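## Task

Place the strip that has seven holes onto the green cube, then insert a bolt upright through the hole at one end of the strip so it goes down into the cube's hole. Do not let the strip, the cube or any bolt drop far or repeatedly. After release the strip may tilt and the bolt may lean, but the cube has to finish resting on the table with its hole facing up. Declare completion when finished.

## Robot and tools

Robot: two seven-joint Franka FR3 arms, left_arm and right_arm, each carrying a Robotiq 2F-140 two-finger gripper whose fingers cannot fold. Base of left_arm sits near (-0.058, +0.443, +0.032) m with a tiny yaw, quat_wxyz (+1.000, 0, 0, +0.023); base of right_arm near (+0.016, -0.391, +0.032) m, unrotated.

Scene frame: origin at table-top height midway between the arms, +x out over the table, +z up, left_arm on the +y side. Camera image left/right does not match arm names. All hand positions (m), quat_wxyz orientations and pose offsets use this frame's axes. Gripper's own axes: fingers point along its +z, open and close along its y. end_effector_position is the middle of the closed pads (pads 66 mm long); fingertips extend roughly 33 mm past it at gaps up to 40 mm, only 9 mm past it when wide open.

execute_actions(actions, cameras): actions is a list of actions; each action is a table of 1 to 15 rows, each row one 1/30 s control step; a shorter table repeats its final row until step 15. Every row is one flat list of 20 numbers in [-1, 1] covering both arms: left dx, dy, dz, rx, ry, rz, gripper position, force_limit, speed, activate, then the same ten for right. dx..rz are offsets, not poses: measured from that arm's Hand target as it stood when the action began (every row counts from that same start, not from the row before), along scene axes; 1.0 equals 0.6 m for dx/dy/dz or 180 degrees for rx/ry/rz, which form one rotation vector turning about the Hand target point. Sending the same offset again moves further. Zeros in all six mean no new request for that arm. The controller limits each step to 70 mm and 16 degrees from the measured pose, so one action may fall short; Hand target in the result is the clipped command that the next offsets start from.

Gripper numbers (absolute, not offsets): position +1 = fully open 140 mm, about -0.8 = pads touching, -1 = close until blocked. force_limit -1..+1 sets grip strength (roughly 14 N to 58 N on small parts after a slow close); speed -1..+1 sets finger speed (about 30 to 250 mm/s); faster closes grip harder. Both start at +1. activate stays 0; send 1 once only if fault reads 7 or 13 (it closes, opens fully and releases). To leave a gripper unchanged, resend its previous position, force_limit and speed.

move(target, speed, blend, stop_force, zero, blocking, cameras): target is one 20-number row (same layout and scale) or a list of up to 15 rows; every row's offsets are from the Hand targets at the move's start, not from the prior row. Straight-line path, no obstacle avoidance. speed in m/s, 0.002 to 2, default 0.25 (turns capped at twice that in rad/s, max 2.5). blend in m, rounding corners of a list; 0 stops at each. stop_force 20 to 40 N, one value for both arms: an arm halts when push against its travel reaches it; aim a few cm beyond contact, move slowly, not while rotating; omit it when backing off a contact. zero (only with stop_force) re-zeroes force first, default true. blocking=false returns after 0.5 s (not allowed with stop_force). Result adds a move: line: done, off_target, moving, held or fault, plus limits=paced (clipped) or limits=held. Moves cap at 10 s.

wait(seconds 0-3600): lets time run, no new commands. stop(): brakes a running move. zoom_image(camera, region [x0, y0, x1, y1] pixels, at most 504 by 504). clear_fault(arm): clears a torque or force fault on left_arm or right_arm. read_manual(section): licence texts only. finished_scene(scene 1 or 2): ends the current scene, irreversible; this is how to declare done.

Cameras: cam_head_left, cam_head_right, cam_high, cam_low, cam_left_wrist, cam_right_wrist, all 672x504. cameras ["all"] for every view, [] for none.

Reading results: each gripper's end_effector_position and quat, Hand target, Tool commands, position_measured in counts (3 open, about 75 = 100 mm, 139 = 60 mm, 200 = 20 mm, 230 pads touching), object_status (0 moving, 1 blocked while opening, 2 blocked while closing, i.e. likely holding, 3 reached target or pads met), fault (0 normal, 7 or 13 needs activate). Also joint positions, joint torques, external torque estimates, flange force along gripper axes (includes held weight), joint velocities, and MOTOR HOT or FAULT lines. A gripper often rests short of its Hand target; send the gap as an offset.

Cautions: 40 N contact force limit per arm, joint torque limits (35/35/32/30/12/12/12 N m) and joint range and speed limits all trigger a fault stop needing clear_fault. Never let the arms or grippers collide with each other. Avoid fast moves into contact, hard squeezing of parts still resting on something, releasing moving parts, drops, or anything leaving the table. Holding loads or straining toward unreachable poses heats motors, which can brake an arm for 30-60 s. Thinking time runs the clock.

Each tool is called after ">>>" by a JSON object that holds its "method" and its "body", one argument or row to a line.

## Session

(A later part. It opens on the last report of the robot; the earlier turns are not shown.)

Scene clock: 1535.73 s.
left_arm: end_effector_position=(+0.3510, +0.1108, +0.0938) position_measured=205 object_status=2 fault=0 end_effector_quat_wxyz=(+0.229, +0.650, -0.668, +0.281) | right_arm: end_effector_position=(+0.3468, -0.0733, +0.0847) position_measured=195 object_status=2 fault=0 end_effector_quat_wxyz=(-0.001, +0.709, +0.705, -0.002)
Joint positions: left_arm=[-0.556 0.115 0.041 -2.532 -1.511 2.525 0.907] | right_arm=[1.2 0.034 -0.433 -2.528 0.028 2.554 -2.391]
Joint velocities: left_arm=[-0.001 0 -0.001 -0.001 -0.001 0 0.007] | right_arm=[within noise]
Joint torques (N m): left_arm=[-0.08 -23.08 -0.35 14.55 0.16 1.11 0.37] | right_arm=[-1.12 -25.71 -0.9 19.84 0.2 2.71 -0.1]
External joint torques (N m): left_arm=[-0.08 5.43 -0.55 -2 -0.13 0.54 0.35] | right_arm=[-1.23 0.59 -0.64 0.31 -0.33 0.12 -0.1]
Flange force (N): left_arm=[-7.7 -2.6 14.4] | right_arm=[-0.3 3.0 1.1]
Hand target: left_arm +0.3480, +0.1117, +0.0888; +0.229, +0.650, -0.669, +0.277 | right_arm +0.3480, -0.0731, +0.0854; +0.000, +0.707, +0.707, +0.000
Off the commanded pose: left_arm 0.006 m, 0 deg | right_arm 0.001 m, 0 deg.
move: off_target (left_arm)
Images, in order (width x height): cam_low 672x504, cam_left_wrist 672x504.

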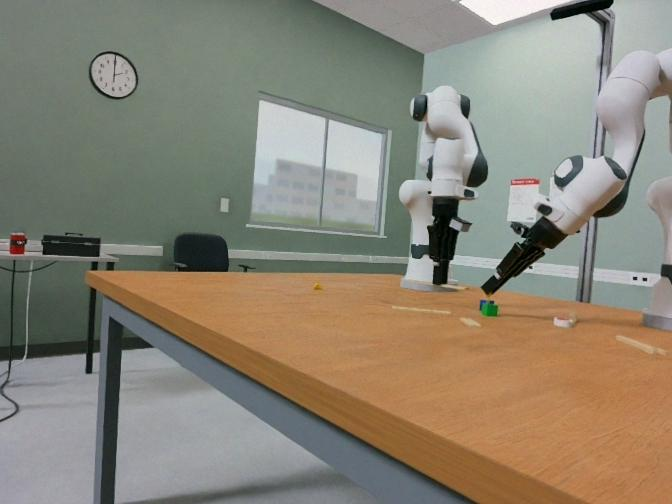

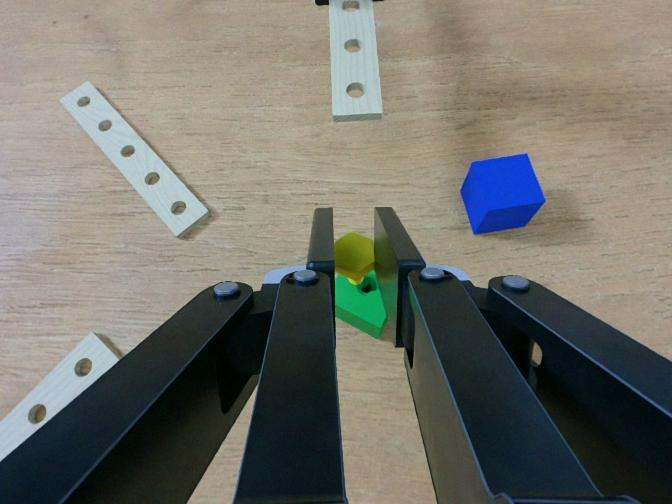

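>>> {"method": "move", "body": {
  "target": [
    [-0.0,0,0.0145,0,0,0,-1,-0.3,-1,0,0,0,0,0,0,0,-1,-1,-1,0],
    [-0.0018,0.0032,0.0145,0,0,0,-1,-0.3,-1,0,0,0,0,0,0,0,-1,-1,-1,0],
    [-0.0018,0.0032,0.0118,0,0,0,-1,-0.3,-1,0,0,0,0,0,0,0,-1,-1,-1,0]
  ],
  "speed": 0.02,
  "cameras": ["cam_left_wrist","cam_low"]
}}

>>> {"method": "zoom_image", "body": {
  "camera": "cam_left_wrist",
  "region": [342, 268, 378, 298]
}}

Scene clock: 1583.53 s.
left_arm: end_effector_position=(+0.3469, +0.1125, +0.0972) position_measured=205 object_status=2 fault=0 end_effector_quat_wxyz=(+0.229, +0.649, -0.670, +0.278) | right_arm: end_effector_position=(+0.3468, -0.0733, +0.0847) position_measured=195 object_status=2 fault=0 end_effector_quat_wxyz=(-0.001, +0.709, +0.705, -0.002)
Joint positions: left_arm=[-0.556 0.097 0.041 -2.545 -1.493 2.525 0.893] | right_arm=[1.2 0.034 -0.433 -2.528 0.028 2.554 -2.391]
Joint torques (N m): left_arm=[0.3 -25.49 -0.13 16.03 0.18 0.67 0] | right_arm=[-1.17 -25.7 -0.8 19.86 0.19 2.72 -0.13]
External joint torques (N m): left_arm=[0.21 2.44 -0.39 -0.57 -0.12 0.04 -0.02] | right_arm=[-1.28 0.63 -0.54 0.34 -0.33 0.12 -0.13]
Flange force (N): left_arm=[-3.2 -2.4 6.7] | right_arm=[-0.1 3.2 1.2]
Hand target: left_arm +0.3469, +0.1137, +0.0959; +0.229, +0.650, -0.669, +0.277 | right_arm +0.3480, -0.0731, +0.0854; +0.000, +0.707, +0.707, +0.000
Off the commanded pose: left_arm 0.002 m, 0 deg | right_arm 0.001 m, 0 deg.
move: done
Images, in order (width x height): cam_low 672x504, cam_left_wrist 672x504.

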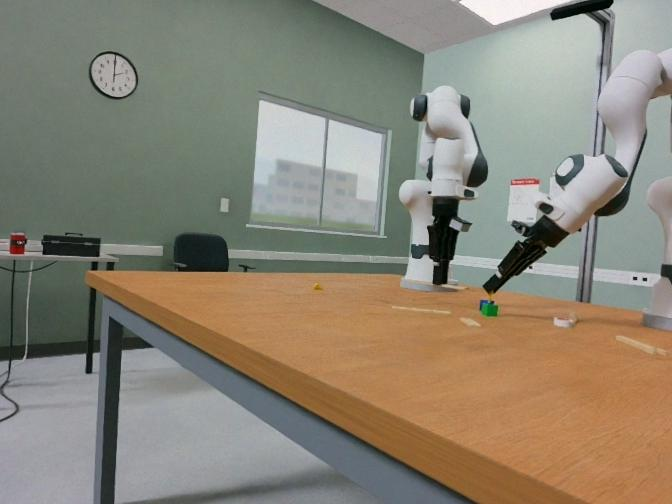

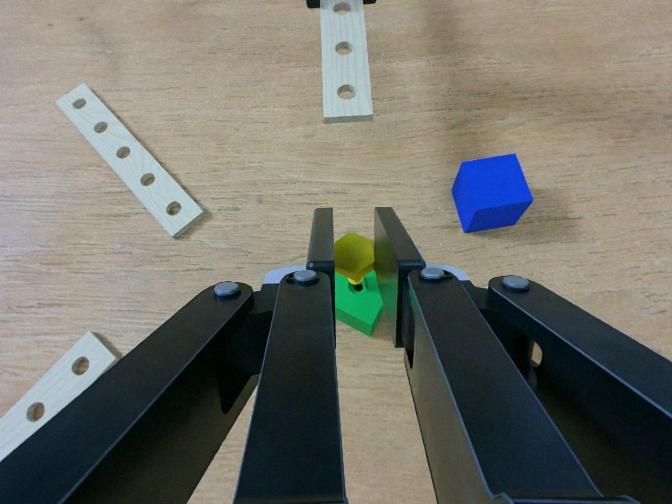

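Scaled by 14.000.

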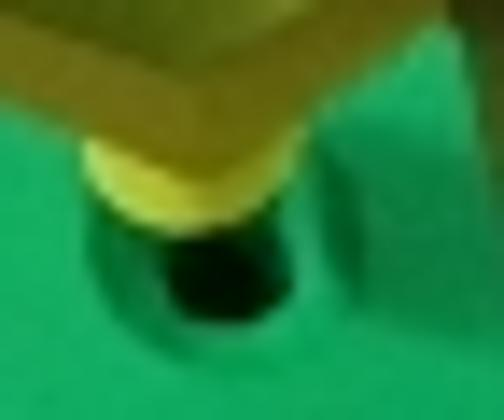

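>>> {"method": "move", "body": {
  "target": [
    [0,0.0032,-0.0015,0,0,0,-1,-0.3,-1,0,0,0,0,0,0,0,-1,-1,-1,0]
  ],
  "speed": 0.02,
  "cameras": ["cam_left_wrist"]
}}

>>> {"method": "zoom_image", "body": {
  "camera": "cam_left_wrist",
  "region": [342, 268, 378, 298]
}}

Scene clock: 1596.07 s.
left_arm: end_effector_position=(+0.3476, +0.1140, +0.0968) position_measured=205 object_status=2 fault=0 end_effector_quat_wxyz=(+0.229, +0.650, -0.669, +0.278) | right_arm: end_effector_position=(+0.3468, -0.0733, +0.0847) position_measured=195 object_status=2 fault=0 end_effector_quat_wxyz=(-0.001, +0.709, +0.705, -0.002)
Joint positions: left_arm=[-0.554 0.097 0.042 -2.546 -1.493 2.525 0.893] | right_arm=[1.2 0.034 -0.433 -2.528 0.028 2.554 -2.391]
Joint torques (N m): left_arm=[0.54 -25.37 0.05 15.57 0.18 0.53 0.16] | right_arm=[-1.11 -25.67 -0.88 19.89 0.19 2.73 -0.1]
External joint torques (N m): left_arm=[0.5 2.42 -0.17 -0.94 -0.12 -0.08 0.15] | right_arm=[-1.25 0.75 -0.65 0.29 -0.33 0.12 -0.09]
Flange force (N): left_arm=[-4.3 -1.6 5.9] | right_arm=[-0.1 3.2 1.5]
Hand target: left_arm +0.3469, +0.1156, +0.0950; +0.229, +0.650, -0.669, +0.277 | right_arm +0.3480, -0.0731, +0.0854; +0.000, +0.707, +0.707, +0.000
Off the commanded pose: left_arm 0.003 m, 0 deg | right_arm 0.001 m, 0 deg.
move: done

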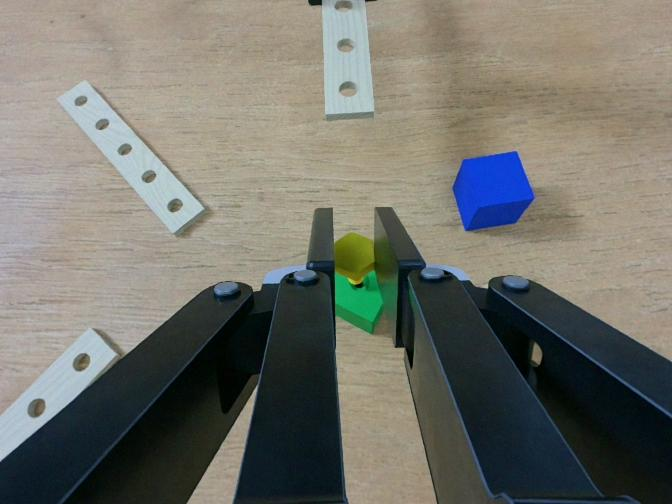

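Scaled by 14.000.

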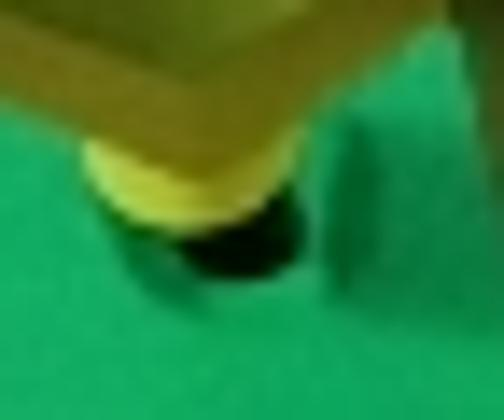

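>>> {"method": "move", "body": {
  "target": [
    [0.0003,-0.0042,0.0015,0,0,0,-1,-0.3,-1,0,0,0,0,0,0,0,-1,-1,-1,0],
    [0.0003,-0.0042,-0.0015,0,0,0,-1,-0.3,-1,0,0,0,0,0,0,0,-1,-1,-1,0]
  ],
  "speed": 0.015,
  "cameras": ["cam_left_wrist"]
}}

>>> {"method": "zoom_image", "body": {
  "camera": "cam_left_wrist",
  "region": [342, 268, 378, 298]
}}

Scene clock: 1607.33 s.
left_arm: end_effector_position=(+0.3473, +0.1141, +0.0948) position_measured=205 object_status=2 fault=0 end_effector_quat_wxyz=(+0.230, +0.651, -0.669, +0.277) | right_arm: end_effector_position=(+0.3468, -0.0733, +0.0847) position_measured=195 object_status=2 fault=0 end_effector_quat_wxyz=(-0.001, +0.709, +0.705, -0.002)
Joint positions: left_arm=[-0.554 0.102 0.042 -2.544 -1.494 2.525 0.893] | right_arm=[1.2 0.034 -0.433 -2.528 0.028 2.554 -2.391]
Joint torques (N m): left_arm=[-0.1 -25.47 -0.41 17.38 -0.1 0.77 0.2] | right_arm=[-1.09 -25.67 -0.8 19.87 0.18 2.71 -0.09]
External joint torques (N m): left_arm=[-0.16 2.55 -0.66 0.82 -0.4 0.15 0.18] | right_arm=[-1.33 0.73 -0.67 0.26 -0.33 0.1 -0.09]
Flange force (N): left_arm=[-3.1 -4.9 11.2] | right_arm=[-0.2 3.2 1.4]
Hand target: left_arm +0.3471, +0.1131, +0.0941; +0.229, +0.650, -0.669, +0.277 | right_arm +0.3480, -0.0731, +0.0854; +0.000, +0.707, +0.707, +0.000
Off the commanded pose: left_arm 0.001 m, 0 deg | right_arm 0.001 m, 0 deg.
move: done

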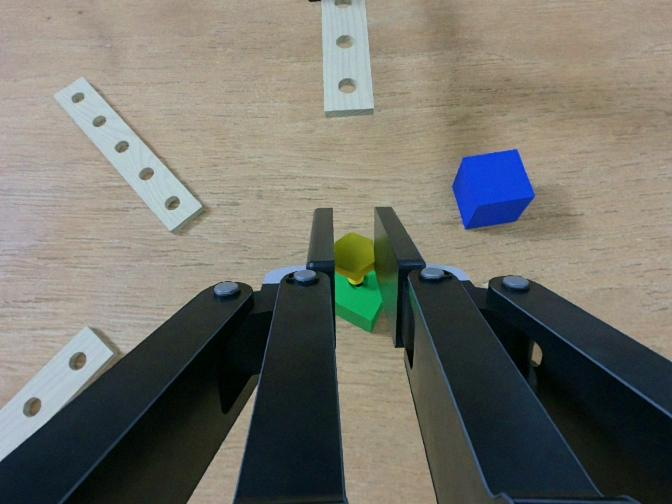

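Scaled by 14.000.

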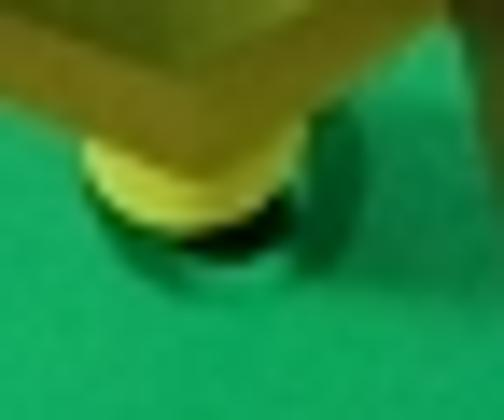

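>>> {"method": "move", "body": {
  "target": [0,0,-0.0050,0,0,0,-1,-0.3,-1,0,0,0,0,0,0,0,-1,-1,-1,0],
  "speed": 0.01,
  "cameras": ["cam_left_wrist"]
}}

>>> {"method": "zoom_image", "body": {
  "camera": "cam_left_wrist",
  "region": [342, 268, 378, 298]
}}

Scene clock: 1613.20 s.
left_arm: end_effector_position=(+0.3474, +0.1140, +0.0919) position_measured=205 object_status=2 fault=0 end_effector_quat_wxyz=(+0.230, +0.652, -0.668, +0.277) | right_arm: end_effector_position=(+0.3468, -0.0733, +0.0847) position_measured=195 object_status=2 fault=0 end_effector_quat_wxyz=(-0.001, +0.709, +0.705, -0.002)
Joint positions: left_arm=[-0.554 0.111 0.042 -2.541 -1.503 2.525 0.902] | right_arm=[1.2 0.034 -0.433 -2.528 0.028 2.554 -2.391]
Joint velocities: left_arm=[0.001 0 0.001 -0.001 -0.001 -0.001 0.005] | right_arm=[within noise]
Joint torques (N m): left_arm=[-0.06 -25.52 -0.49 16.36 -0.09 0.79 0.31] | right_arm=[-1.14 -25.71 -0.82 19.85 0.18 2.71 -0.11]
External joint torques (N m): left_arm=[-0.17 2.77 -0.8 -0.08 -0.38 0.18 0.3] | right_arm=[-1.25 0.77 -0.57 0.22 -0.34 0.09 -0.11]
Flange force (N): left_arm=[-3.8 -2.6 10.6] | right_arm=[-0.1 3.1 1.5]
Hand target: left_arm +0.3471, +0.1131, +0.0911; +0.229, +0.650, -0.669, +0.277 | right_arm +0.3480, -0.0731, +0.0854; +0.000, +0.707, +0.707, +0.000
Off the commanded pose: left_arm 0.001 m, 0 deg | right_arm 0.001 m, 0 deg.
move: done

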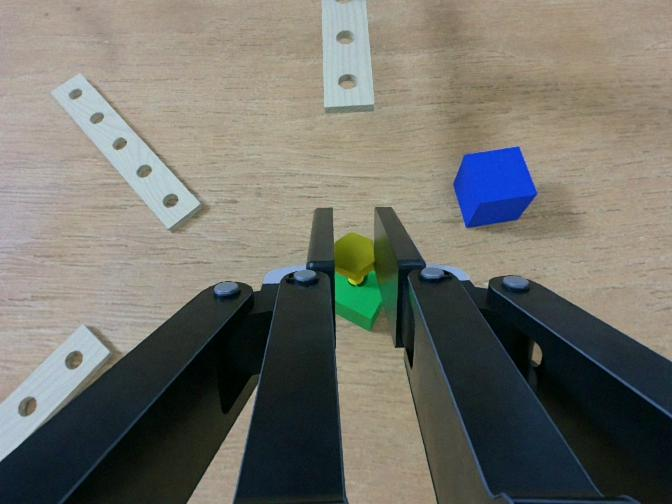

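Scaled by 14.000.

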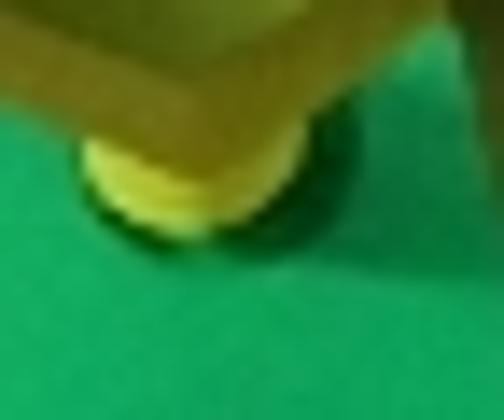

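>>> {"method": "move", "body": {
  "target": [0,0,-0.0060,0,0,0,-1,-0.3,-1,0,0,0,0,0,0,0,-1,-1,-1,0],
  "speed": 0.01,
  "cameras": ["cam_left_wrist"]
}}

>>> {"method": "zoom_image", "body": {
  "camera": "cam_left_wrist",
  "region": [342, 268, 378, 298]
}}

Scene clock: 1620.83 s.
left_arm: end_effector_position=(+0.3490, +0.1128, +0.0911) position_measured=205 object_status=2 fault=0 end_effector_quat_wxyz=(+0.230, +0.651, -0.668, +0.279) | right_arm: end_effector_position=(+0.3468, -0.0733, +0.0847) position_measured=195 object_status=2 fault=0 end_effector_quat_wxyz=(-0.001, +0.709, +0.705, -0.002)
Joint positions: left_arm=[-0.555 0.118 0.041 -2.536 -1.514 2.525 0.914] | right_arm=[1.2 0.034 -0.433 -2.528 0.028 2.554 -2.391]
Joint velocities: left_arm=[0 0.001 -0.001 0.001 0 0 0.005] | right_arm=[within noise]
Joint torques (N m): left_arm=[0.02 -23.7 -0.25 15.3 0.03 0.97 0.25] | right_arm=[-1.13 -25.7 -0.9 19.87 0.19 2.71 -0.16]
External joint torques (N m): left_arm=[-0.05 4.62 -0.53 -1.05 -0.26 0.39 0.24] | right_arm=[-1.33 0.66 -0.73 0.28 -0.33 0.1 -0.16]
Flange force (N): left_arm=[-6.4 -3.6 13.7] | right_arm=[-0.4 3.3 1.3]
Hand target: left_arm +0.3471, +0.1131, +0.0875; +0.229, +0.650, -0.669, +0.277 | right_arm +0.3480, -0.0731, +0.0854; +0.000, +0.707, +0.707, +0.000
Off the commanded pose: left_arm 0.004 m, 0 deg | right_arm 0.001 m, 0 deg.
move: off_target (left_arm)

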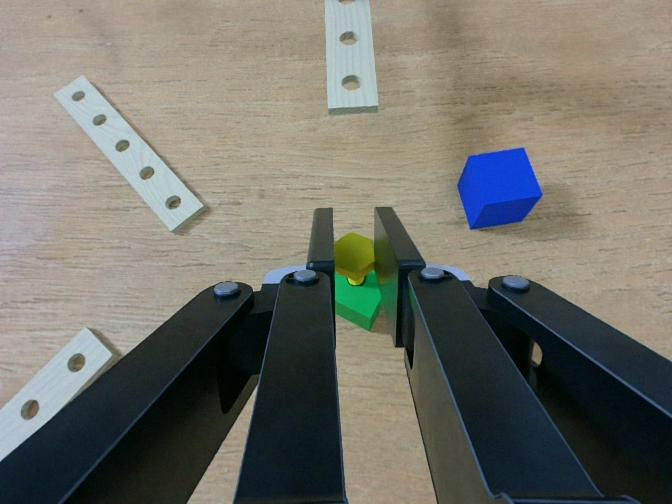

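Scaled by 14.000.

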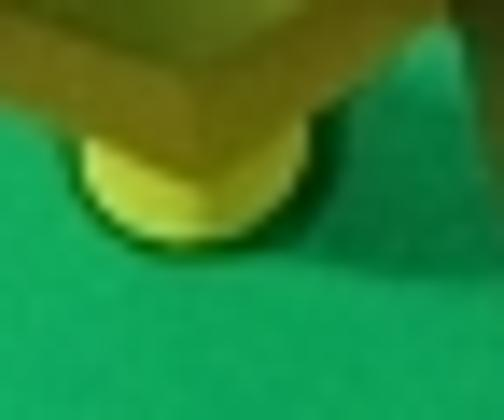

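>>> {"method": "move", "body": {
  "target": [
    [0,0,0.02,0,0,0,-1,-0.3,-1,0,0,0,0,0,0,0,-1,-1,-1,0],
    [0,0.1,0.02,0,0,0,-1,-0.3,-1,0,0,0,0,0,0,0,-1,-1,-1,0]
  ],
  "speed": 0.06,
  "cameras": ["cam_left_wrist"]
}}

>>> {"method": "zoom_image", "body": {
  "camera": "cam_left_wrist",
  "region": [330, 130, 380, 180]
}}

Scene clock: 1665.33 s.
left_arm: end_effector_position=(+0.3477, +0.1724, +0.0989) position_measured=205 object_status=2 fault=0 end_effector_quat_wxyz=(+0.230, +0.653, -0.666, +0.276) | right_arm: end_effector_position=(+0.3468, -0.0733, +0.0847) position_measured=195 object_status=2 fault=0 end_effector_quat_wxyz=(-0.001, +0.709, +0.705, -0.002)
Joint positions: left_arm=[-0.478 0.041 0.113 -2.61 -1.385 2.458 0.913] | right_arm=[1.2 0.034 -0.433 -2.528 0.028 2.554 -2.391]
Joint velocities: left_arm=[0.002 -0.001 -0.001 -0.001 0.003 -0.005 0.006] | right_arm=[within noise]
Joint torques (N m): left_arm=[0.64 -24.83 0.14 15.43 0.42 0.36 0.26] | right_arm=[-1.11 -25.69 -0.82 19.92 0.17 2.72 -0.12]
External joint torques (N m): left_arm=[0.56 0.92 -0.08 -1.1 0.2 -0.24 0.24] | right_arm=[-1.14 0.7 -0.48 0.29 -0.35 0.11 -0.12]
Flange force (N): left_arm=[-2.7 0.8 0.4] | right_arm=[0.0 3.0 1.4]
Hand target: left_arm +0.3471, +0.1731, +0.0995; +0.229, +0.650, -0.669, +0.277 | right_arm +0.3480, -0.0731, +0.0854; +0.000, +0.707, +0.707, +0.000
Off the commanded pose: left_arm 0.001 m, 1 deg | right_arm 0.001 m, 0 deg.
move: done

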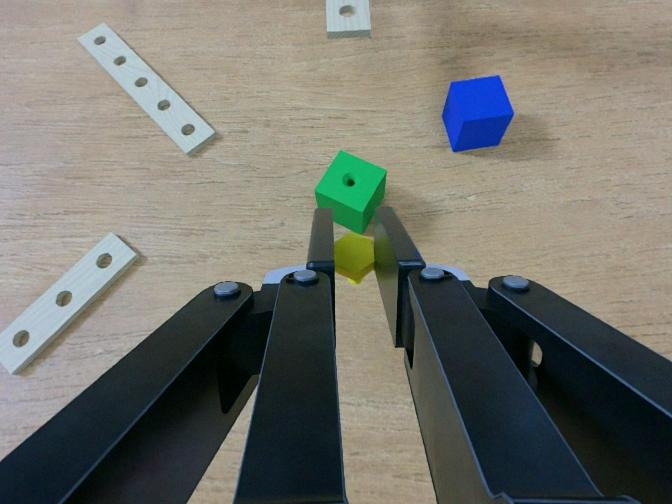

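Scaled by 10.080.

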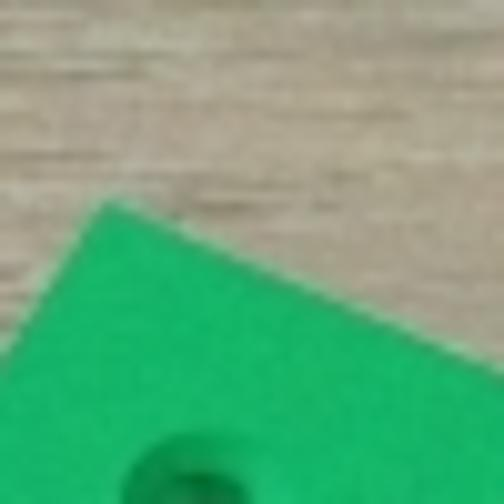

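>>> {"method": "zoom_image", "body": {
  "camera": "cam_left_wrist",
  "region": [335, 166, 363, 194]
}}

>>> {"method": "zoom_image", "body": {
  "camera": "cam_left_wrist",
  "region": [310, 145, 394, 215]
}}

Scaled by 18.000.

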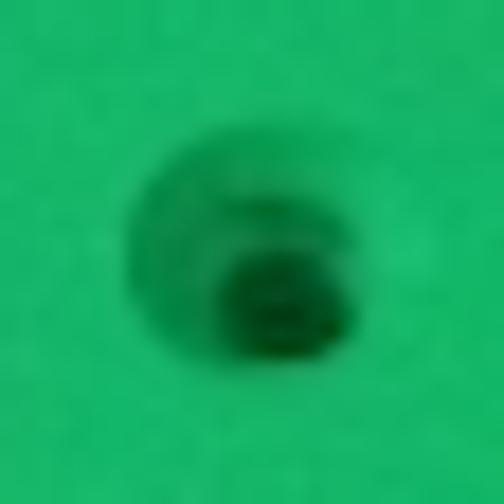

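Scaled by 6.000.

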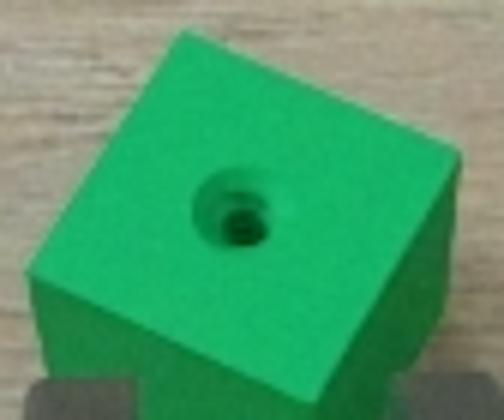

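>>> {"method": "zoom_image", "body": {
  "camera": "cam_left_wrist",
  "region": [330, 228, 382, 296]
}}

>>> {"method": "execute_actions", "body": {
  "actions": [],
  "cameras": ["cam_high","cam_low","cam_right_wrist"]
}}

>>> {"method": "zoom_image", "body": {
  "camera": "cam_high",
  "region": [190, 205, 230, 235]
}}

>>> {"method": "zoom_image", "body": {
  "camera": "cam_high",
  "region": [395, 195, 475, 255]
}}

Scaled by 7.412.

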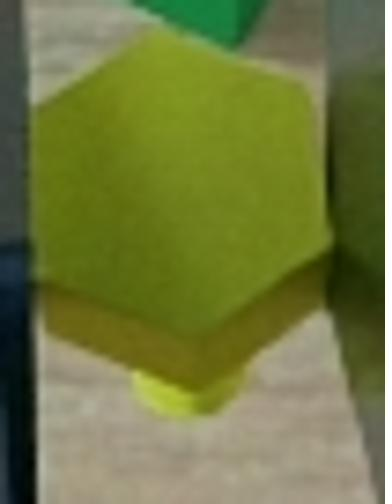

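Scene clock: 1769.43 s.
left_arm: end_effector_position=(+0.3475, +0.1723, +0.0990) position_measured=205 object_status=2 fault=0 end_effector_quat_wxyz=(+0.230, +0.653, -0.667, +0.277) | right_arm: end_effector_position=(+0.3468, -0.0733, +0.0847) position_measured=195 object_status=2 fault=0 end_effector_quat_wxyz=(-0.001, +0.709, +0.705, -0.002)
Joint positions: left_arm=[-0.478 0.041 0.113 -2.61 -1.385 2.457 0.915] | right_arm=[1.2 0.034 -0.433 -2.528 0.028 2.554 -2.391]
Joint velocities: within noise
Joint torques (N m): left_arm=[0.69 -24.8 0.05 15.42 0.38 0.34 0.24] | right_arm=[-1.15 -25.74 -0.87 19.9 0.2 2.72 -0.12]
External joint torques (N m): left_arm=[0.63 0.71 -0.14 -0.91 0.16 -0.23 0.23] | right_arm=[-1.17 0.67 -0.53 0.34 -0.33 0.12 -0.12]
Flange force (N): left_arm=[-2.4 0.7 0.1] | right_arm=[0.1 3.2 1.4]
Hand target: left_arm +0.3471, +0.1731, +0.0995; +0.229, +0.650, -0.669, +0.277 | right_arm +0.3480, -0.0731, +0.0854; +0.000, +0.707, +0.707, +0.000
Tool commands: left_gripper/position=-1.0 left_gripper/force_limit=-0.3 left_gripper/speed=-1.0 left_gripper/activate=+0.0 right_gripper/position=-1.0 right_gripper/force_limit=-1.0 right_gripper/speed=-1.0 right_gripper/activate=+0.0
Off the commanded pose: left_arm 0.001 m, 0 deg | right_arm 0.001 m, 0 deg.
Images, in order (width x height): cam_high 672x504, cam_low 672x504, cam_right_wrist 672x504.

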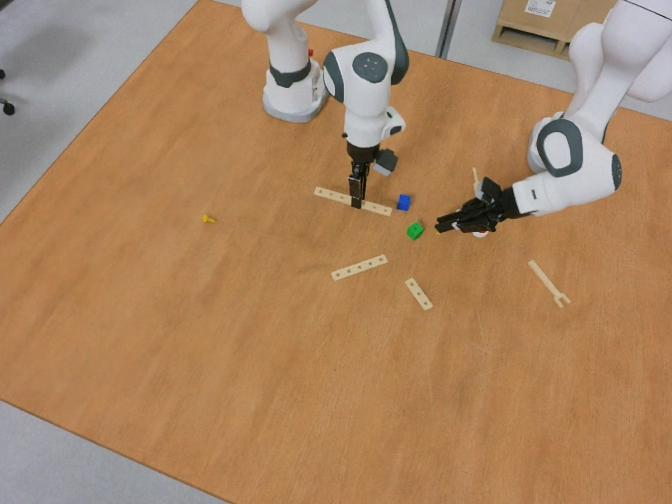

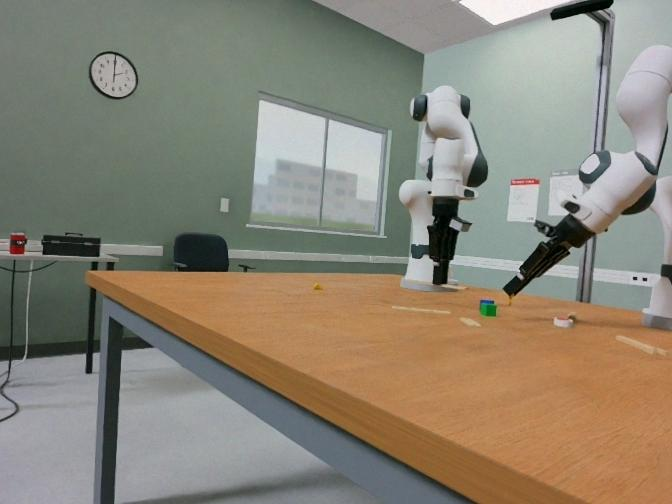

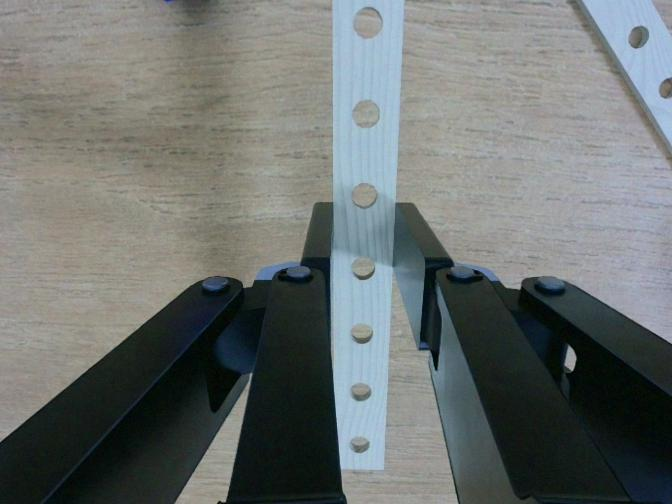

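Scaled by 12.600.

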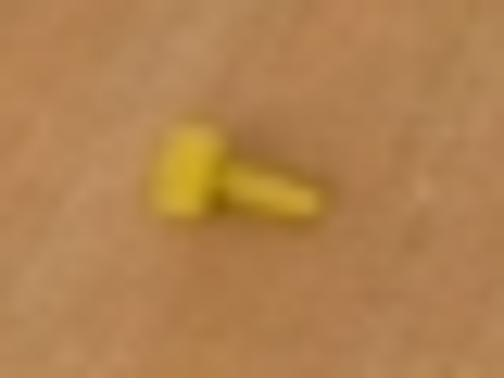

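Scaled by 6.300.

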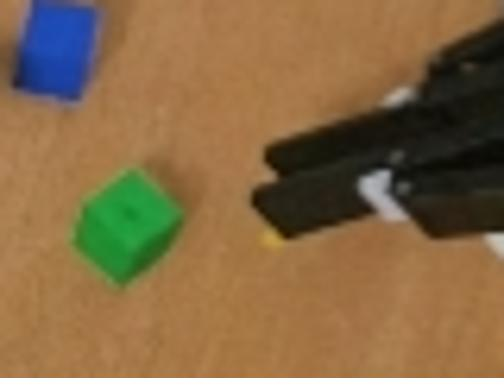

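>>> {"method": "move", "body": {
  "target": [
    [0.0048,-0.0843,0.0,0,0,0,-1,-0.3,-1,0,0,0,0,0,0,0,-1,-1,-1,0],
    [0.0048,-0.0843,-0.0175,0,0,0,-1,-0.3,-1,0,0,0,0,0,0,0,-1,-1,-1,0]
  ],
  "speed": [0.06,0.012],
  "cameras": ["cam_left_wrist"]
}}

>>> {"method": "zoom_image", "body": {
  "camera": "cam_left_wrist",
  "region": [330, 230, 386, 300]
}}

Scene clock: 1810.17 s.
left_arm: end_effector_position=(+0.3527, +0.1217, +0.0938) position_measured=205 object_status=2 fault=0 end_effector_quat_wxyz=(+0.230, +0.650, -0.668, +0.280) | right_arm: end_effector_position=(+0.3468, -0.0733, +0.0847) position_measured=195 object_status=2 fault=0 end_effector_quat_wxyz=(-0.001, +0.709, +0.705, -0.002)
Joint positions: left_arm=[-0.541 0.108 0.055 -2.541 -1.49 2.511 0.912] | right_arm=[1.2 0.034 -0.433 -2.528 0.028 2.554 -2.391]
Joint velocities: left_arm=[0 0.001 0 0 -0.001 0.001 0.007] | right_arm=[within noise]
Joint torques (N m): left_arm=[-0.09 -22.82 -0.38 14.73 0.11 1.08 0.19] | right_arm=[-1.13 -25.66 -0.86 19.88 0.18 2.72 -0.09]
External joint torques (N m): left_arm=[-0.21 5.32 -0.72 -1.73 -0.17 0.49 0.18] | right_arm=[-1.35 0.76 -0.7 0.29 -0.33 0.11 -0.09]
Flange force (N): left_arm=[-7.0 -3.3 14.5] | right_arm=[-0.1 3.4 1.5]
Hand target: left_arm +0.3500, +0.1225, +0.0890; +0.229, +0.650, -0.669, +0.277 | right_arm +0.3480, -0.0731, +0.0854; +0.000, +0.707, +0.707, +0.000
Off the commanded pose: left_arm 0.006 m, 0 deg | right_arm 0.001 m, 0 deg.
move: off_target (left_arm)

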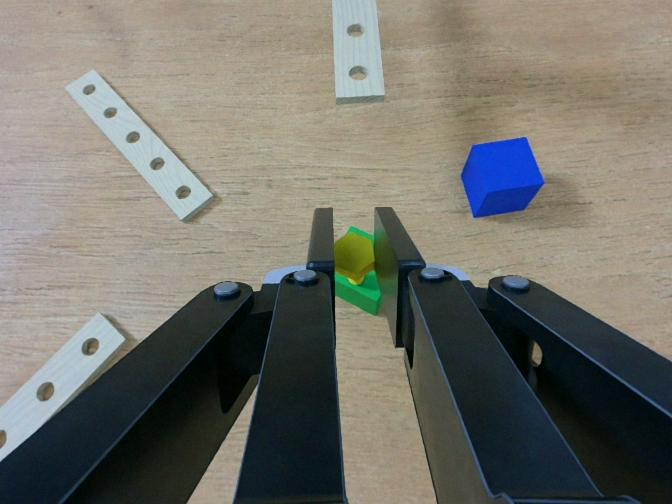

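Scaled by 7.200.

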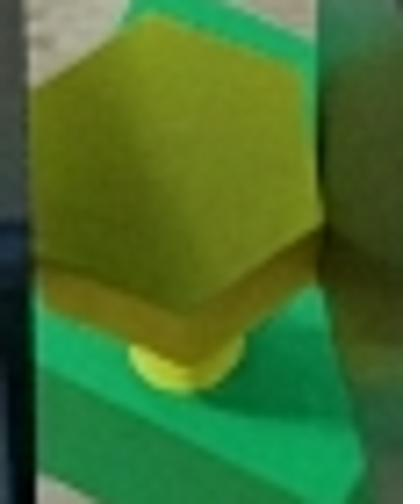

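>>> {"method": "move", "body": {
  "target": [
    [0,0,0.0125,0,0,0,-1,-0.3,-1,0,0,0,0,0,0,0,-1,-1,-1,0],
    [-0.0017,-0.0172,0.0125,0,0,0,-1,-0.3,-1,0,0,0,0,0,0,0,-1,-1,-1,0],
    [-0.0017,-0.0172,0.0100,0,0,0,-1,-0.3,-1,0,0,0,0,0,0,0,-1,-1,-1,0]
  ],
  "speed": [0.03,0.03,0.012],
  "cameras": ["cam_left_wrist"]
}}

>>> {"method": "zoom_image", "body": {
  "camera": "cam_left_wrist",
  "region": [342, 268, 378, 298]
}}

Scene clock: 1835.37 s.
left_arm: end_effector_position=(+0.3490, +0.1130, +0.0958) position_measured=205 object_status=2 fault=0 end_effector_quat_wxyz=(+0.229, +0.648, -0.671, +0.278) | right_arm: end_effector_position=(+0.3468, -0.0733, +0.0847) position_measured=195 object_status=2 fault=0 end_effector_quat_wxyz=(-0.001, +0.709, +0.705, -0.002)
Joint positions: left_arm=[-0.556 0.104 0.044 -2.538 -1.489 2.523 0.895] | right_arm=[1.2 0.034 -0.433 -2.528 0.028 2.554 -2.391]
Joint torques (N m): left_arm=[-0.1 -25.6 -0.35 15.88 -0.04 0.85 -0.1] | right_arm=[-1.16 -25.65 -0.9 19.95 0.18 2.71 -0.13]
External joint torques (N m): left_arm=[-0.27 2.62 -0.7 -0.77 -0.34 0.21 -0.11] | right_arm=[-1.29 0.65 -0.66 0.43 -0.34 0.12 -0.13]
Flange force (N): left_arm=[-2.5 -1.2 8.1] | right_arm=[0.0 3.5 1.2]
Hand target: left_arm +0.3489, +0.1122, +0.0950; +0.229, +0.650, -0.669, +0.277 | right_arm +0.3480, -0.0731, +0.0854; +0.000, +0.707, +0.707, +0.000
Off the commanded pose: left_arm 0.001 m, 0 deg | right_arm 0.001 m, 0 deg.
move: done

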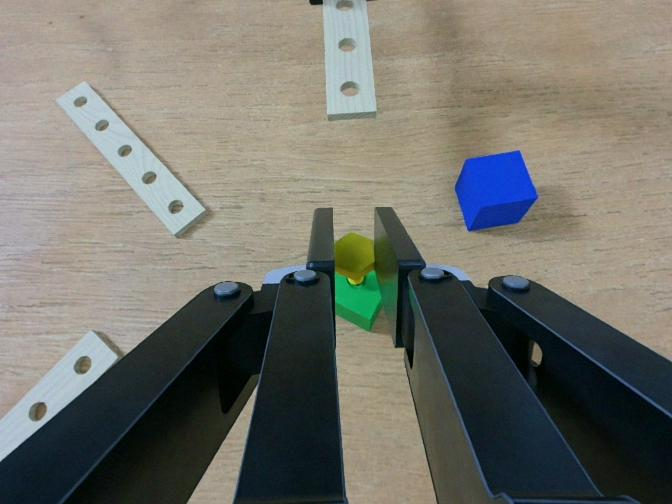

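Scaled by 14.000.

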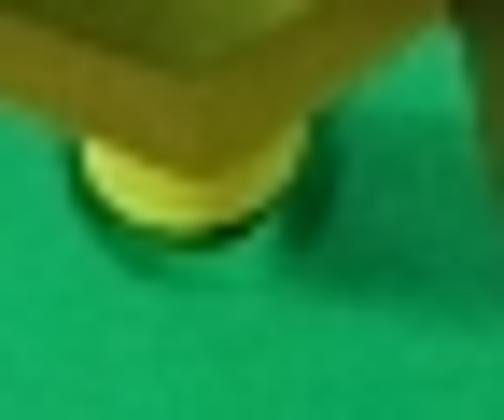

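>>> {"method": "move", "body": {
  "target": [
    [0,0,-0.0075,0,0,0,-1,-0.3,-1,0,0,0,0,0,0,0,-1,-1,-1,0],
    [0.001,0,-0.0083,0,0,0,-1,-0.3,-1,0,0,0,0,0,0,0,-1,-1,-1,0],
    [0,0.001,-0.0083,0,0,0,-1,-0.3,-1,0,0,0,0,0,0,0,-1,-1,-1,0],
    [-0.001,0,-0.0083,0,0,0,-1,-0.3,-1,0,0,0,0,0,0,0,-1,-1,-1,0],
    [0,-0.001,-0.0083,0,0,0,-1,-0.3,-1,0,0,0,0,0,0,0,-1,-1,-1,0],
    [0.0,0,-0.0083,0,0,0,-1,-0.3,-1,0,0,0,0,0,0,0,-1,-1,-1,0]
  ],
  "speed": 0.01,
  "blend": [0.0003,0.0003,0.0003,0.0003,0.0003,0],
  "cameras": ["cam_left_wrist"]
}}

>>> {"method": "zoom_image", "body": {
  "camera": "cam_left_wrist",
  "region": [342, 268, 378, 298]
}}

Scene clock: 1850.57 s.
left_arm: end_effector_position=(+0.3493, +0.1127, +0.0912) position_measured=205 object_status=2 fault=0 end_effector_quat_wxyz=(+0.230, +0.651, -0.668, +0.277) | right_arm: end_effector_position=(+0.3468, -0.0733, +0.0847) position_measured=195 object_status=2 fault=0 end_effector_quat_wxyz=(-0.001, +0.709, +0.705, -0.002)
Joint positions: left_arm=[-0.557 0.118 0.044 -2.534 -1.504 2.524 0.904] | right_arm=[1.2 0.034 -0.433 -2.528 0.028 2.554 -2.391]
Joint velocities: left_arm=[0.001 -0.001 -0.001 -0.001 0 0 0.005] | right_arm=[within noise]
Joint torques (N m): left_arm=[0.01 -25.71 -0.18 16.11 -0.07 0.81 0.22] | right_arm=[-1.2 -25.72 -0.95 19.88 0.18 2.72 -0.07]
External joint torques (N m): left_arm=[-0.12 2.71 -0.53 -0.29 -0.36 0.2 0.21] | right_arm=[-1.37 0.65 -0.75 0.29 -0.34 0.11 -0.07]
Flange force (N): left_arm=[-3.8 -2.3 9.6] | right_arm=[-0.4 3.1 1.1]
Hand target: left_arm +0.3489, +0.1122, +0.0900; +0.229, +0.650, -0.669, +0.277 | right_arm +0.3480, -0.0731, +0.0854; +0.000, +0.707, +0.707, +0.000
Off the commanded pose: left_arm 0.001 m, 0 deg | right_arm 0.001 m, 0 deg.
move: done

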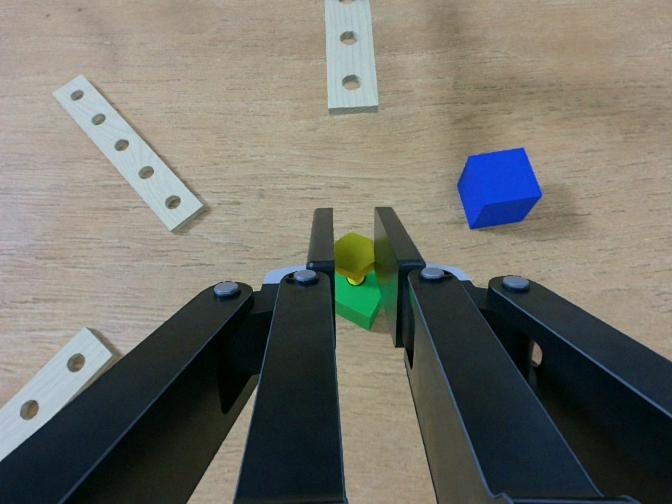

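Scaled by 14.000.

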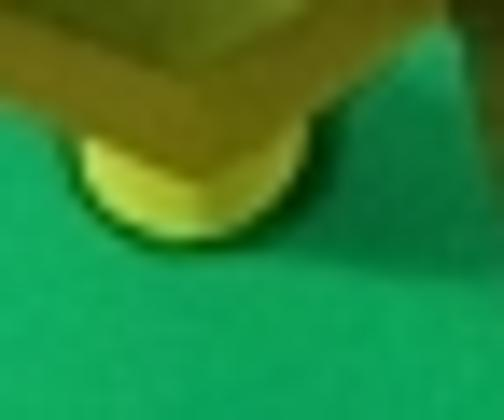

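>>> {"method": "move", "body": {
  "target": [
    [0,0,-0.0020,0,0,0,-1,-0.3,-1,0,0,0,0,0,0,0,-1,-1,-1,0]
  ],
  "speed": 0.005
}}

>>> {"method": "move", "body": {
  "target": [
    [0,0,-0.0020,0,0,0,-1,-0.3,-1,0,0,0,0,0,0,0,-1,-1,-1,0]
  ],
  "speed": 0.005,
  "cameras": ["cam_left_wrist"]
}}

>>> {"method": "zoom_image", "body": {
  "camera": "cam_left_wrist",
  "region": [342, 268, 378, 298]
}}

Scene clock: 1859.50 s.
left_arm: end_effector_position=(+0.3500, +0.1123, +0.0911) position_measured=205 object_status=2 fault=0 end_effector_quat_wxyz=(+0.230, +0.651, -0.668, +0.278) | right_arm: end_effector_position=(+0.3468, -0.0733, +0.0847) position_measured=195 object_status=2 fault=0 end_effector_quat_wxyz=(-0.001, +0.709, +0.705, -0.002)
Joint positions: left_arm=[-0.557 0.12 0.044 -2.532 -1.508 2.524 0.907] | right_arm=[1.2 0.034 -0.433 -2.528 0.028 2.554 -2.391]
Joint torques (N m): left_arm=[0.03 -25 -0.25 15.77 0.11 0.94 0.25] | right_arm=[-1.13 -25.72 -0.85 19.86 0.18 2.73 -0.09]
External joint torques (N m): left_arm=[-0.07 3.39 -0.56 -0.56 -0.18 0.35 0.24] | right_arm=[-1.26 0.74 -0.62 0.25 -0.34 0.12 -0.09]
Flange force (N): left_arm=[-4.6 -3.0 10.7] | right_arm=[-0.2 3.1 1.5]
Hand target: left_arm +0.3489, +0.1122, +0.0888; +0.229, +0.650, -0.669, +0.277 | right_arm +0.3480, -0.0731, +0.0854; +0.000, +0.707, +0.707, +0.000
Off the commanded pose: left_arm 0.003 m, 0 deg | right_arm 0.001 m, 0 deg.
move: done

Scene clock: 1860.00 s.
left_arm: end_effector_position=(+0.3507, +0.1118, +0.0911) position_measured=205 object_status=2 fault=0 end_effector_quat_wxyz=(+0.230, +0.651, -0.668, +0.279) | right_arm: end_effector_position=(+0.3468, -0.0733, +0.0847) position_measured=195 object_status=2 fault=0 end_effector_quat_wxyz=(-0.001, +0.709, +0.705, -0.002)
Joint positions: left_arm=[-0.557 0.122 0.044 -2.53 -1.511 2.524 0.911] | right_arm=[1.2 0.034 -0.433 -2.528 0.028 2.554 -2.391]
Joint velocities: left_arm=[0 0.001 -0.001 0 -0.004 0.001 0.006] | right_arm=[within noise]
Joint torques (N m): left_arm=[0.01 -24.13 -0.18 15.28 0.02 1 0.19] | right_arm=[-1.15 -25.65 -0.9 19.85 0.18 2.74 -0.1]
External joint torques (N m): left_arm=[-0.04 4.5 -0.47 -1.17 -0.27 0.41 0.18] | right_arm=[-1.19 0.68 -0.58 0.32 -0.34 0.14 -0.1]
Flange force (N): left_arm=[-6.1 -3.2 12.9] | right_arm=[0.0 3.1 1.4]
Hand target: left_arm +0.3489, +0.1122, +0.0876; +0.229, +0.650, -0.669, +0.277 | right_arm +0.3480, -0.0731, +0.0854; +0.000, +0.707, +0.707, +0.000
Off the commanded pose: left_arm 0.004 m, 0 deg | right_arm 0.001 m, 0 deg.
move: off_target (left_arm)

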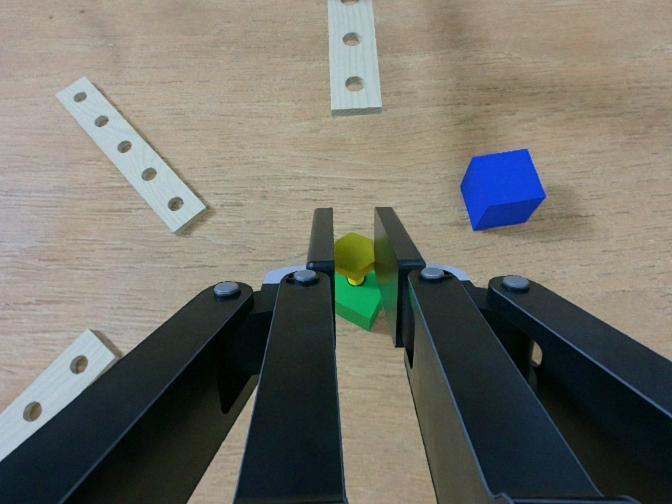

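Scaled by 14.000.

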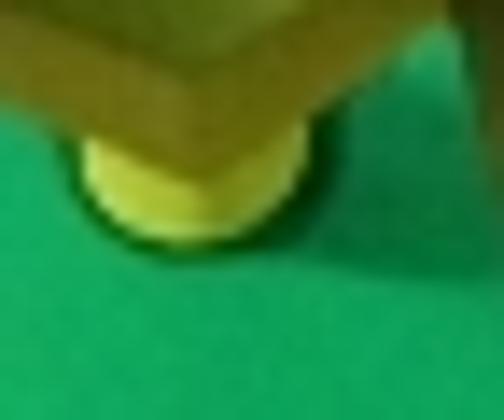

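>>> {"method": "move", "body": {
  "target": [
    [0,0,0.0040,0,0,0,-1,-0.3,-1,0,0,0,0,0,0,0,-1,-1,-1,0],
    [0,0,0.0025,0,0,0,-1,-0.3,-1,0,0,0,0,0,0,0,-1,-1,-1,0],
    [0.0025,0,0.0025,0,0,0,-1,-0.3,-1,0,0,0,0,0,0,0,-1,-1,-1,0],
    [0,0.0025,0.0025,0,0,0,-1,-0.3,-1,0,0,0,0,0,0,0,-1,-1,-1,0],
    [-0.0025,0,0.0025,0,0,0,-1,-0.3,-1,0,0,0,0,0,0,0,-1,-1,-1,0],
    [0,-0.0025,0.0025,0,0,0,-1,-0.3,-1,0,0,0,0,0,0,0,-1,-1,-1,0],
    [0.002,0,0.0020,0,0,0,-1,-0.3,-1,0,0,0,0,0,0,0,-1,-1,-1,0],
    [0,0.002,0.002,0,0,0,-1,-0.3,-1,0,0,0,0,0,0,0,-1,-1,-1,0],
    [-0.002,0,0.0020,0,0,0,-1,-0.3,-1,0,0,0,0,0,0,0,-1,-1,-1,0],
    [0.0,0,0.0010,0,0,0,-1,-0.3,-1,0,0,0,0,0,0,0,-1,-1,-1,0]
  ],
  "speed": 0.01,
  "blend": [0.0003,0.0003,0.0003,0.0003,0.0003,0.0003,0.0003,0.0003,0.0003,0],
  "cameras": ["cam_left_wrist"]
}}

>>> {"method": "zoom_image", "body": {
  "camera": "cam_left_wrist",
  "region": [342, 268, 378, 298]
}}

Scene clock: 1884.77 s.
left_arm: end_effector_position=(+0.3505, +0.1113, +0.0911) position_measured=205 object_status=2 fault=0 end_effector_quat_wxyz=(+0.229, +0.650, -0.669, +0.279) | right_arm: end_effector_position=(+0.3468, -0.0733, +0.0847) position_measured=195 object_status=2 fault=0 end_effector_quat_wxyz=(-0.001, +0.709, +0.705, -0.002)
Joint positions: left_arm=[-0.558 0.122 0.044 -2.53 -1.512 2.525 0.912] | right_arm=[1.2 0.034 -0.433 -2.528 0.028 2.554 -2.391]
Joint torques (N m): left_arm=[0.08 -24.81 -0.3 14.97 0.38 0.71 0.14] | right_arm=[-1.17 -25.71 -0.88 19.83 0.18 2.74 -0.09]
External joint torques (N m): left_arm=[-0.04 3.77 -0.64 -1.5 0.09 0.11 0.13] | right_arm=[-1.19 0.72 -0.54 0.22 -0.35 0.12 -0.09]
Flange force (N): left_arm=[-5.0 -2.1 9.0] | right_arm=[-0.2 2.9 1.4]
Hand target: left_arm +0.3489, +0.1122, +0.0882; +0.229, +0.650, -0.669, +0.277 | right_arm +0.3480, -0.0731, +0.0854; +0.000, +0.707, +0.707, +0.000
Off the commanded pose: left_arm 0.003 m, 0 deg | right_arm 0.001 m, 0 deg.
move: done

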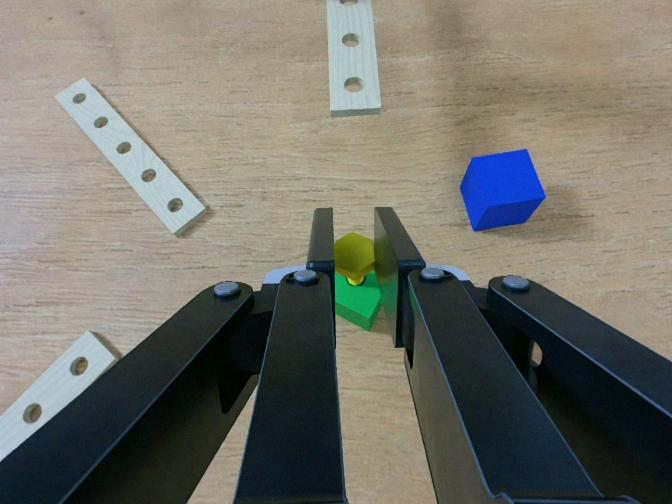

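Scaled by 14.000.

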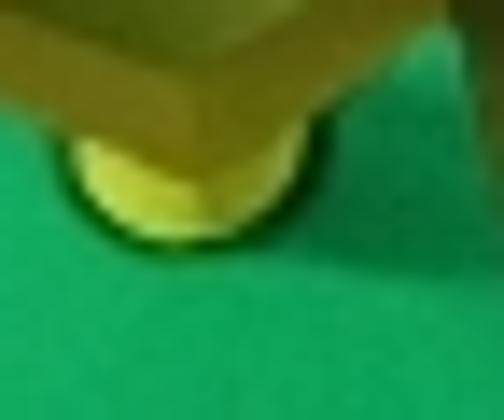

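>>> {"method": "move", "body": {
  "target": [
    [0,0,0.05,0,0,0,-1,-0.3,-1,0,0,0,0,0,0,0,-1,-1,-1,0],
    [0,0.20,0.1,0,0,0,-1,-0.3,-1,0,-0.055,0,0,0,0,0,-1,-1,-1,0],
    [0,0.20,0.1,0,0,0,-1,-0.3,-1,0,-0.055,0.19,0,0,0,0,-1,-1,-1,0]
  ],
  "speed": 0.1,
  "blend": [0.01,0.01,0],
  "cameras": ["cam_right_wrist"]
}}

Scene clock: 1906.53 s.
left_arm: end_effector_position=(+0.3498, +0.2315, +0.1479) position_measured=205 object_status=2 fault=0 end_effector_quat_wxyz=(+0.228, +0.649, -0.670, +0.278) | right_arm: end_effector_position=(+0.3163, +0.0418, +0.0865) position_measured=195 object_status=2 fault=0 end_effector_quat_wxyz=(+0.000, +0.704, +0.710, +0.003)
Joint positions: left_arm=[-0.388 -0.131 0.204 -2.664 -1.116 2.357 0.791] | right_arm=[1.291 0.197 -0.324 -2.306 0.103 2.496 -2.259]
Joint velocities: left_arm=[within noise] | right_arm=[-0.001 0 0 -0.001 0.001 -0.003 0.006]
Joint torques (N m): left_arm=[0.7 -20.96 -0.95 17.72 0.34 0.52 -0.26] | right_arm=[-0.49 -31.33 -2.12 21.62 0.74 2.36 0.41]
External joint torques (N m): left_arm=[0.65 0.48 -0.31 -0.93 0.18 -0.24 -0.27] | right_arm=[-0.61 2.3 -0.47 1.05 0.17 -0.29 0.41]
Flange force (N): left_arm=[-0.2 1.3 -1.4] | right_arm=[7.8 6.0 3.9]
Hand target: left_arm +0.3489, +0.2322, +0.1482; +0.229, +0.650, -0.669, +0.277 | right_arm +0.3150, +0.0409, +0.0854; +0.000, +0.707, +0.707, +0.000
Off the commanded pose: left_arm 0.001 m, 0 deg | right_arm 0.002 m, 1 deg.
move: done

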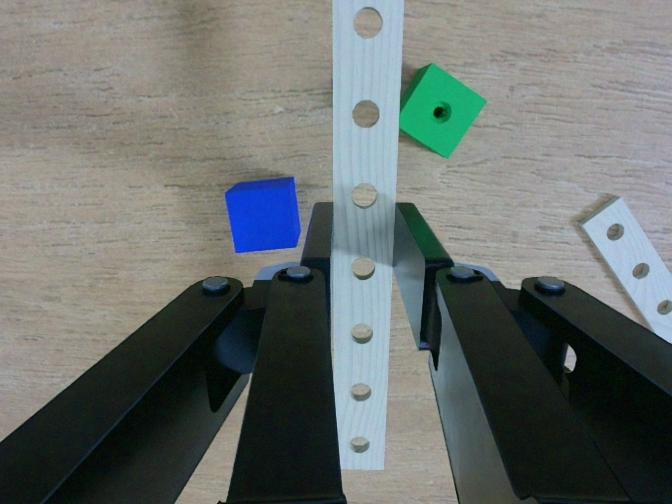

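>>> {"method": "zoom_image", "body": {
  "camera": "cam_right_wrist",
  "region": [424, 94, 460, 130]
}}

>>> {"method": "zoom_image", "body": {
  "camera": "cam_right_wrist",
  "region": [395, 60, 490, 160]
}}

Scaled by 14.000.

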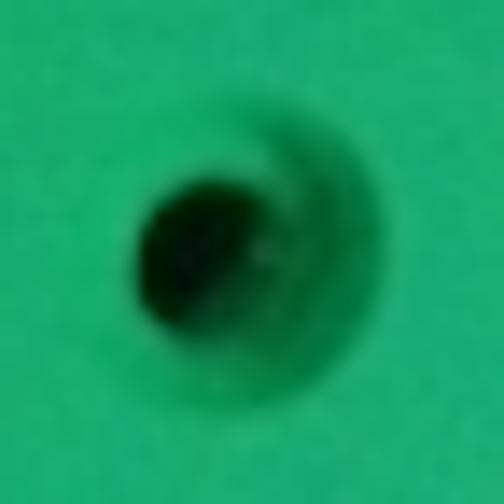

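Scaled by 5.040.

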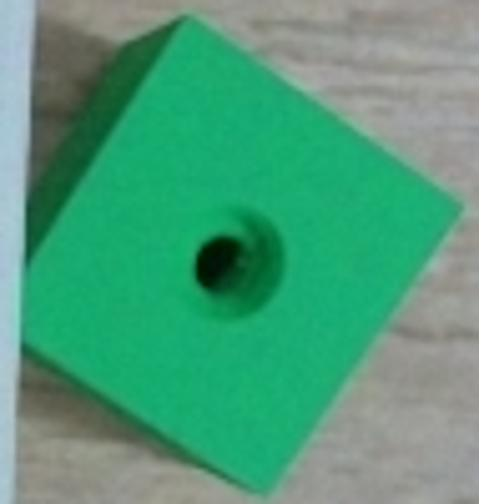

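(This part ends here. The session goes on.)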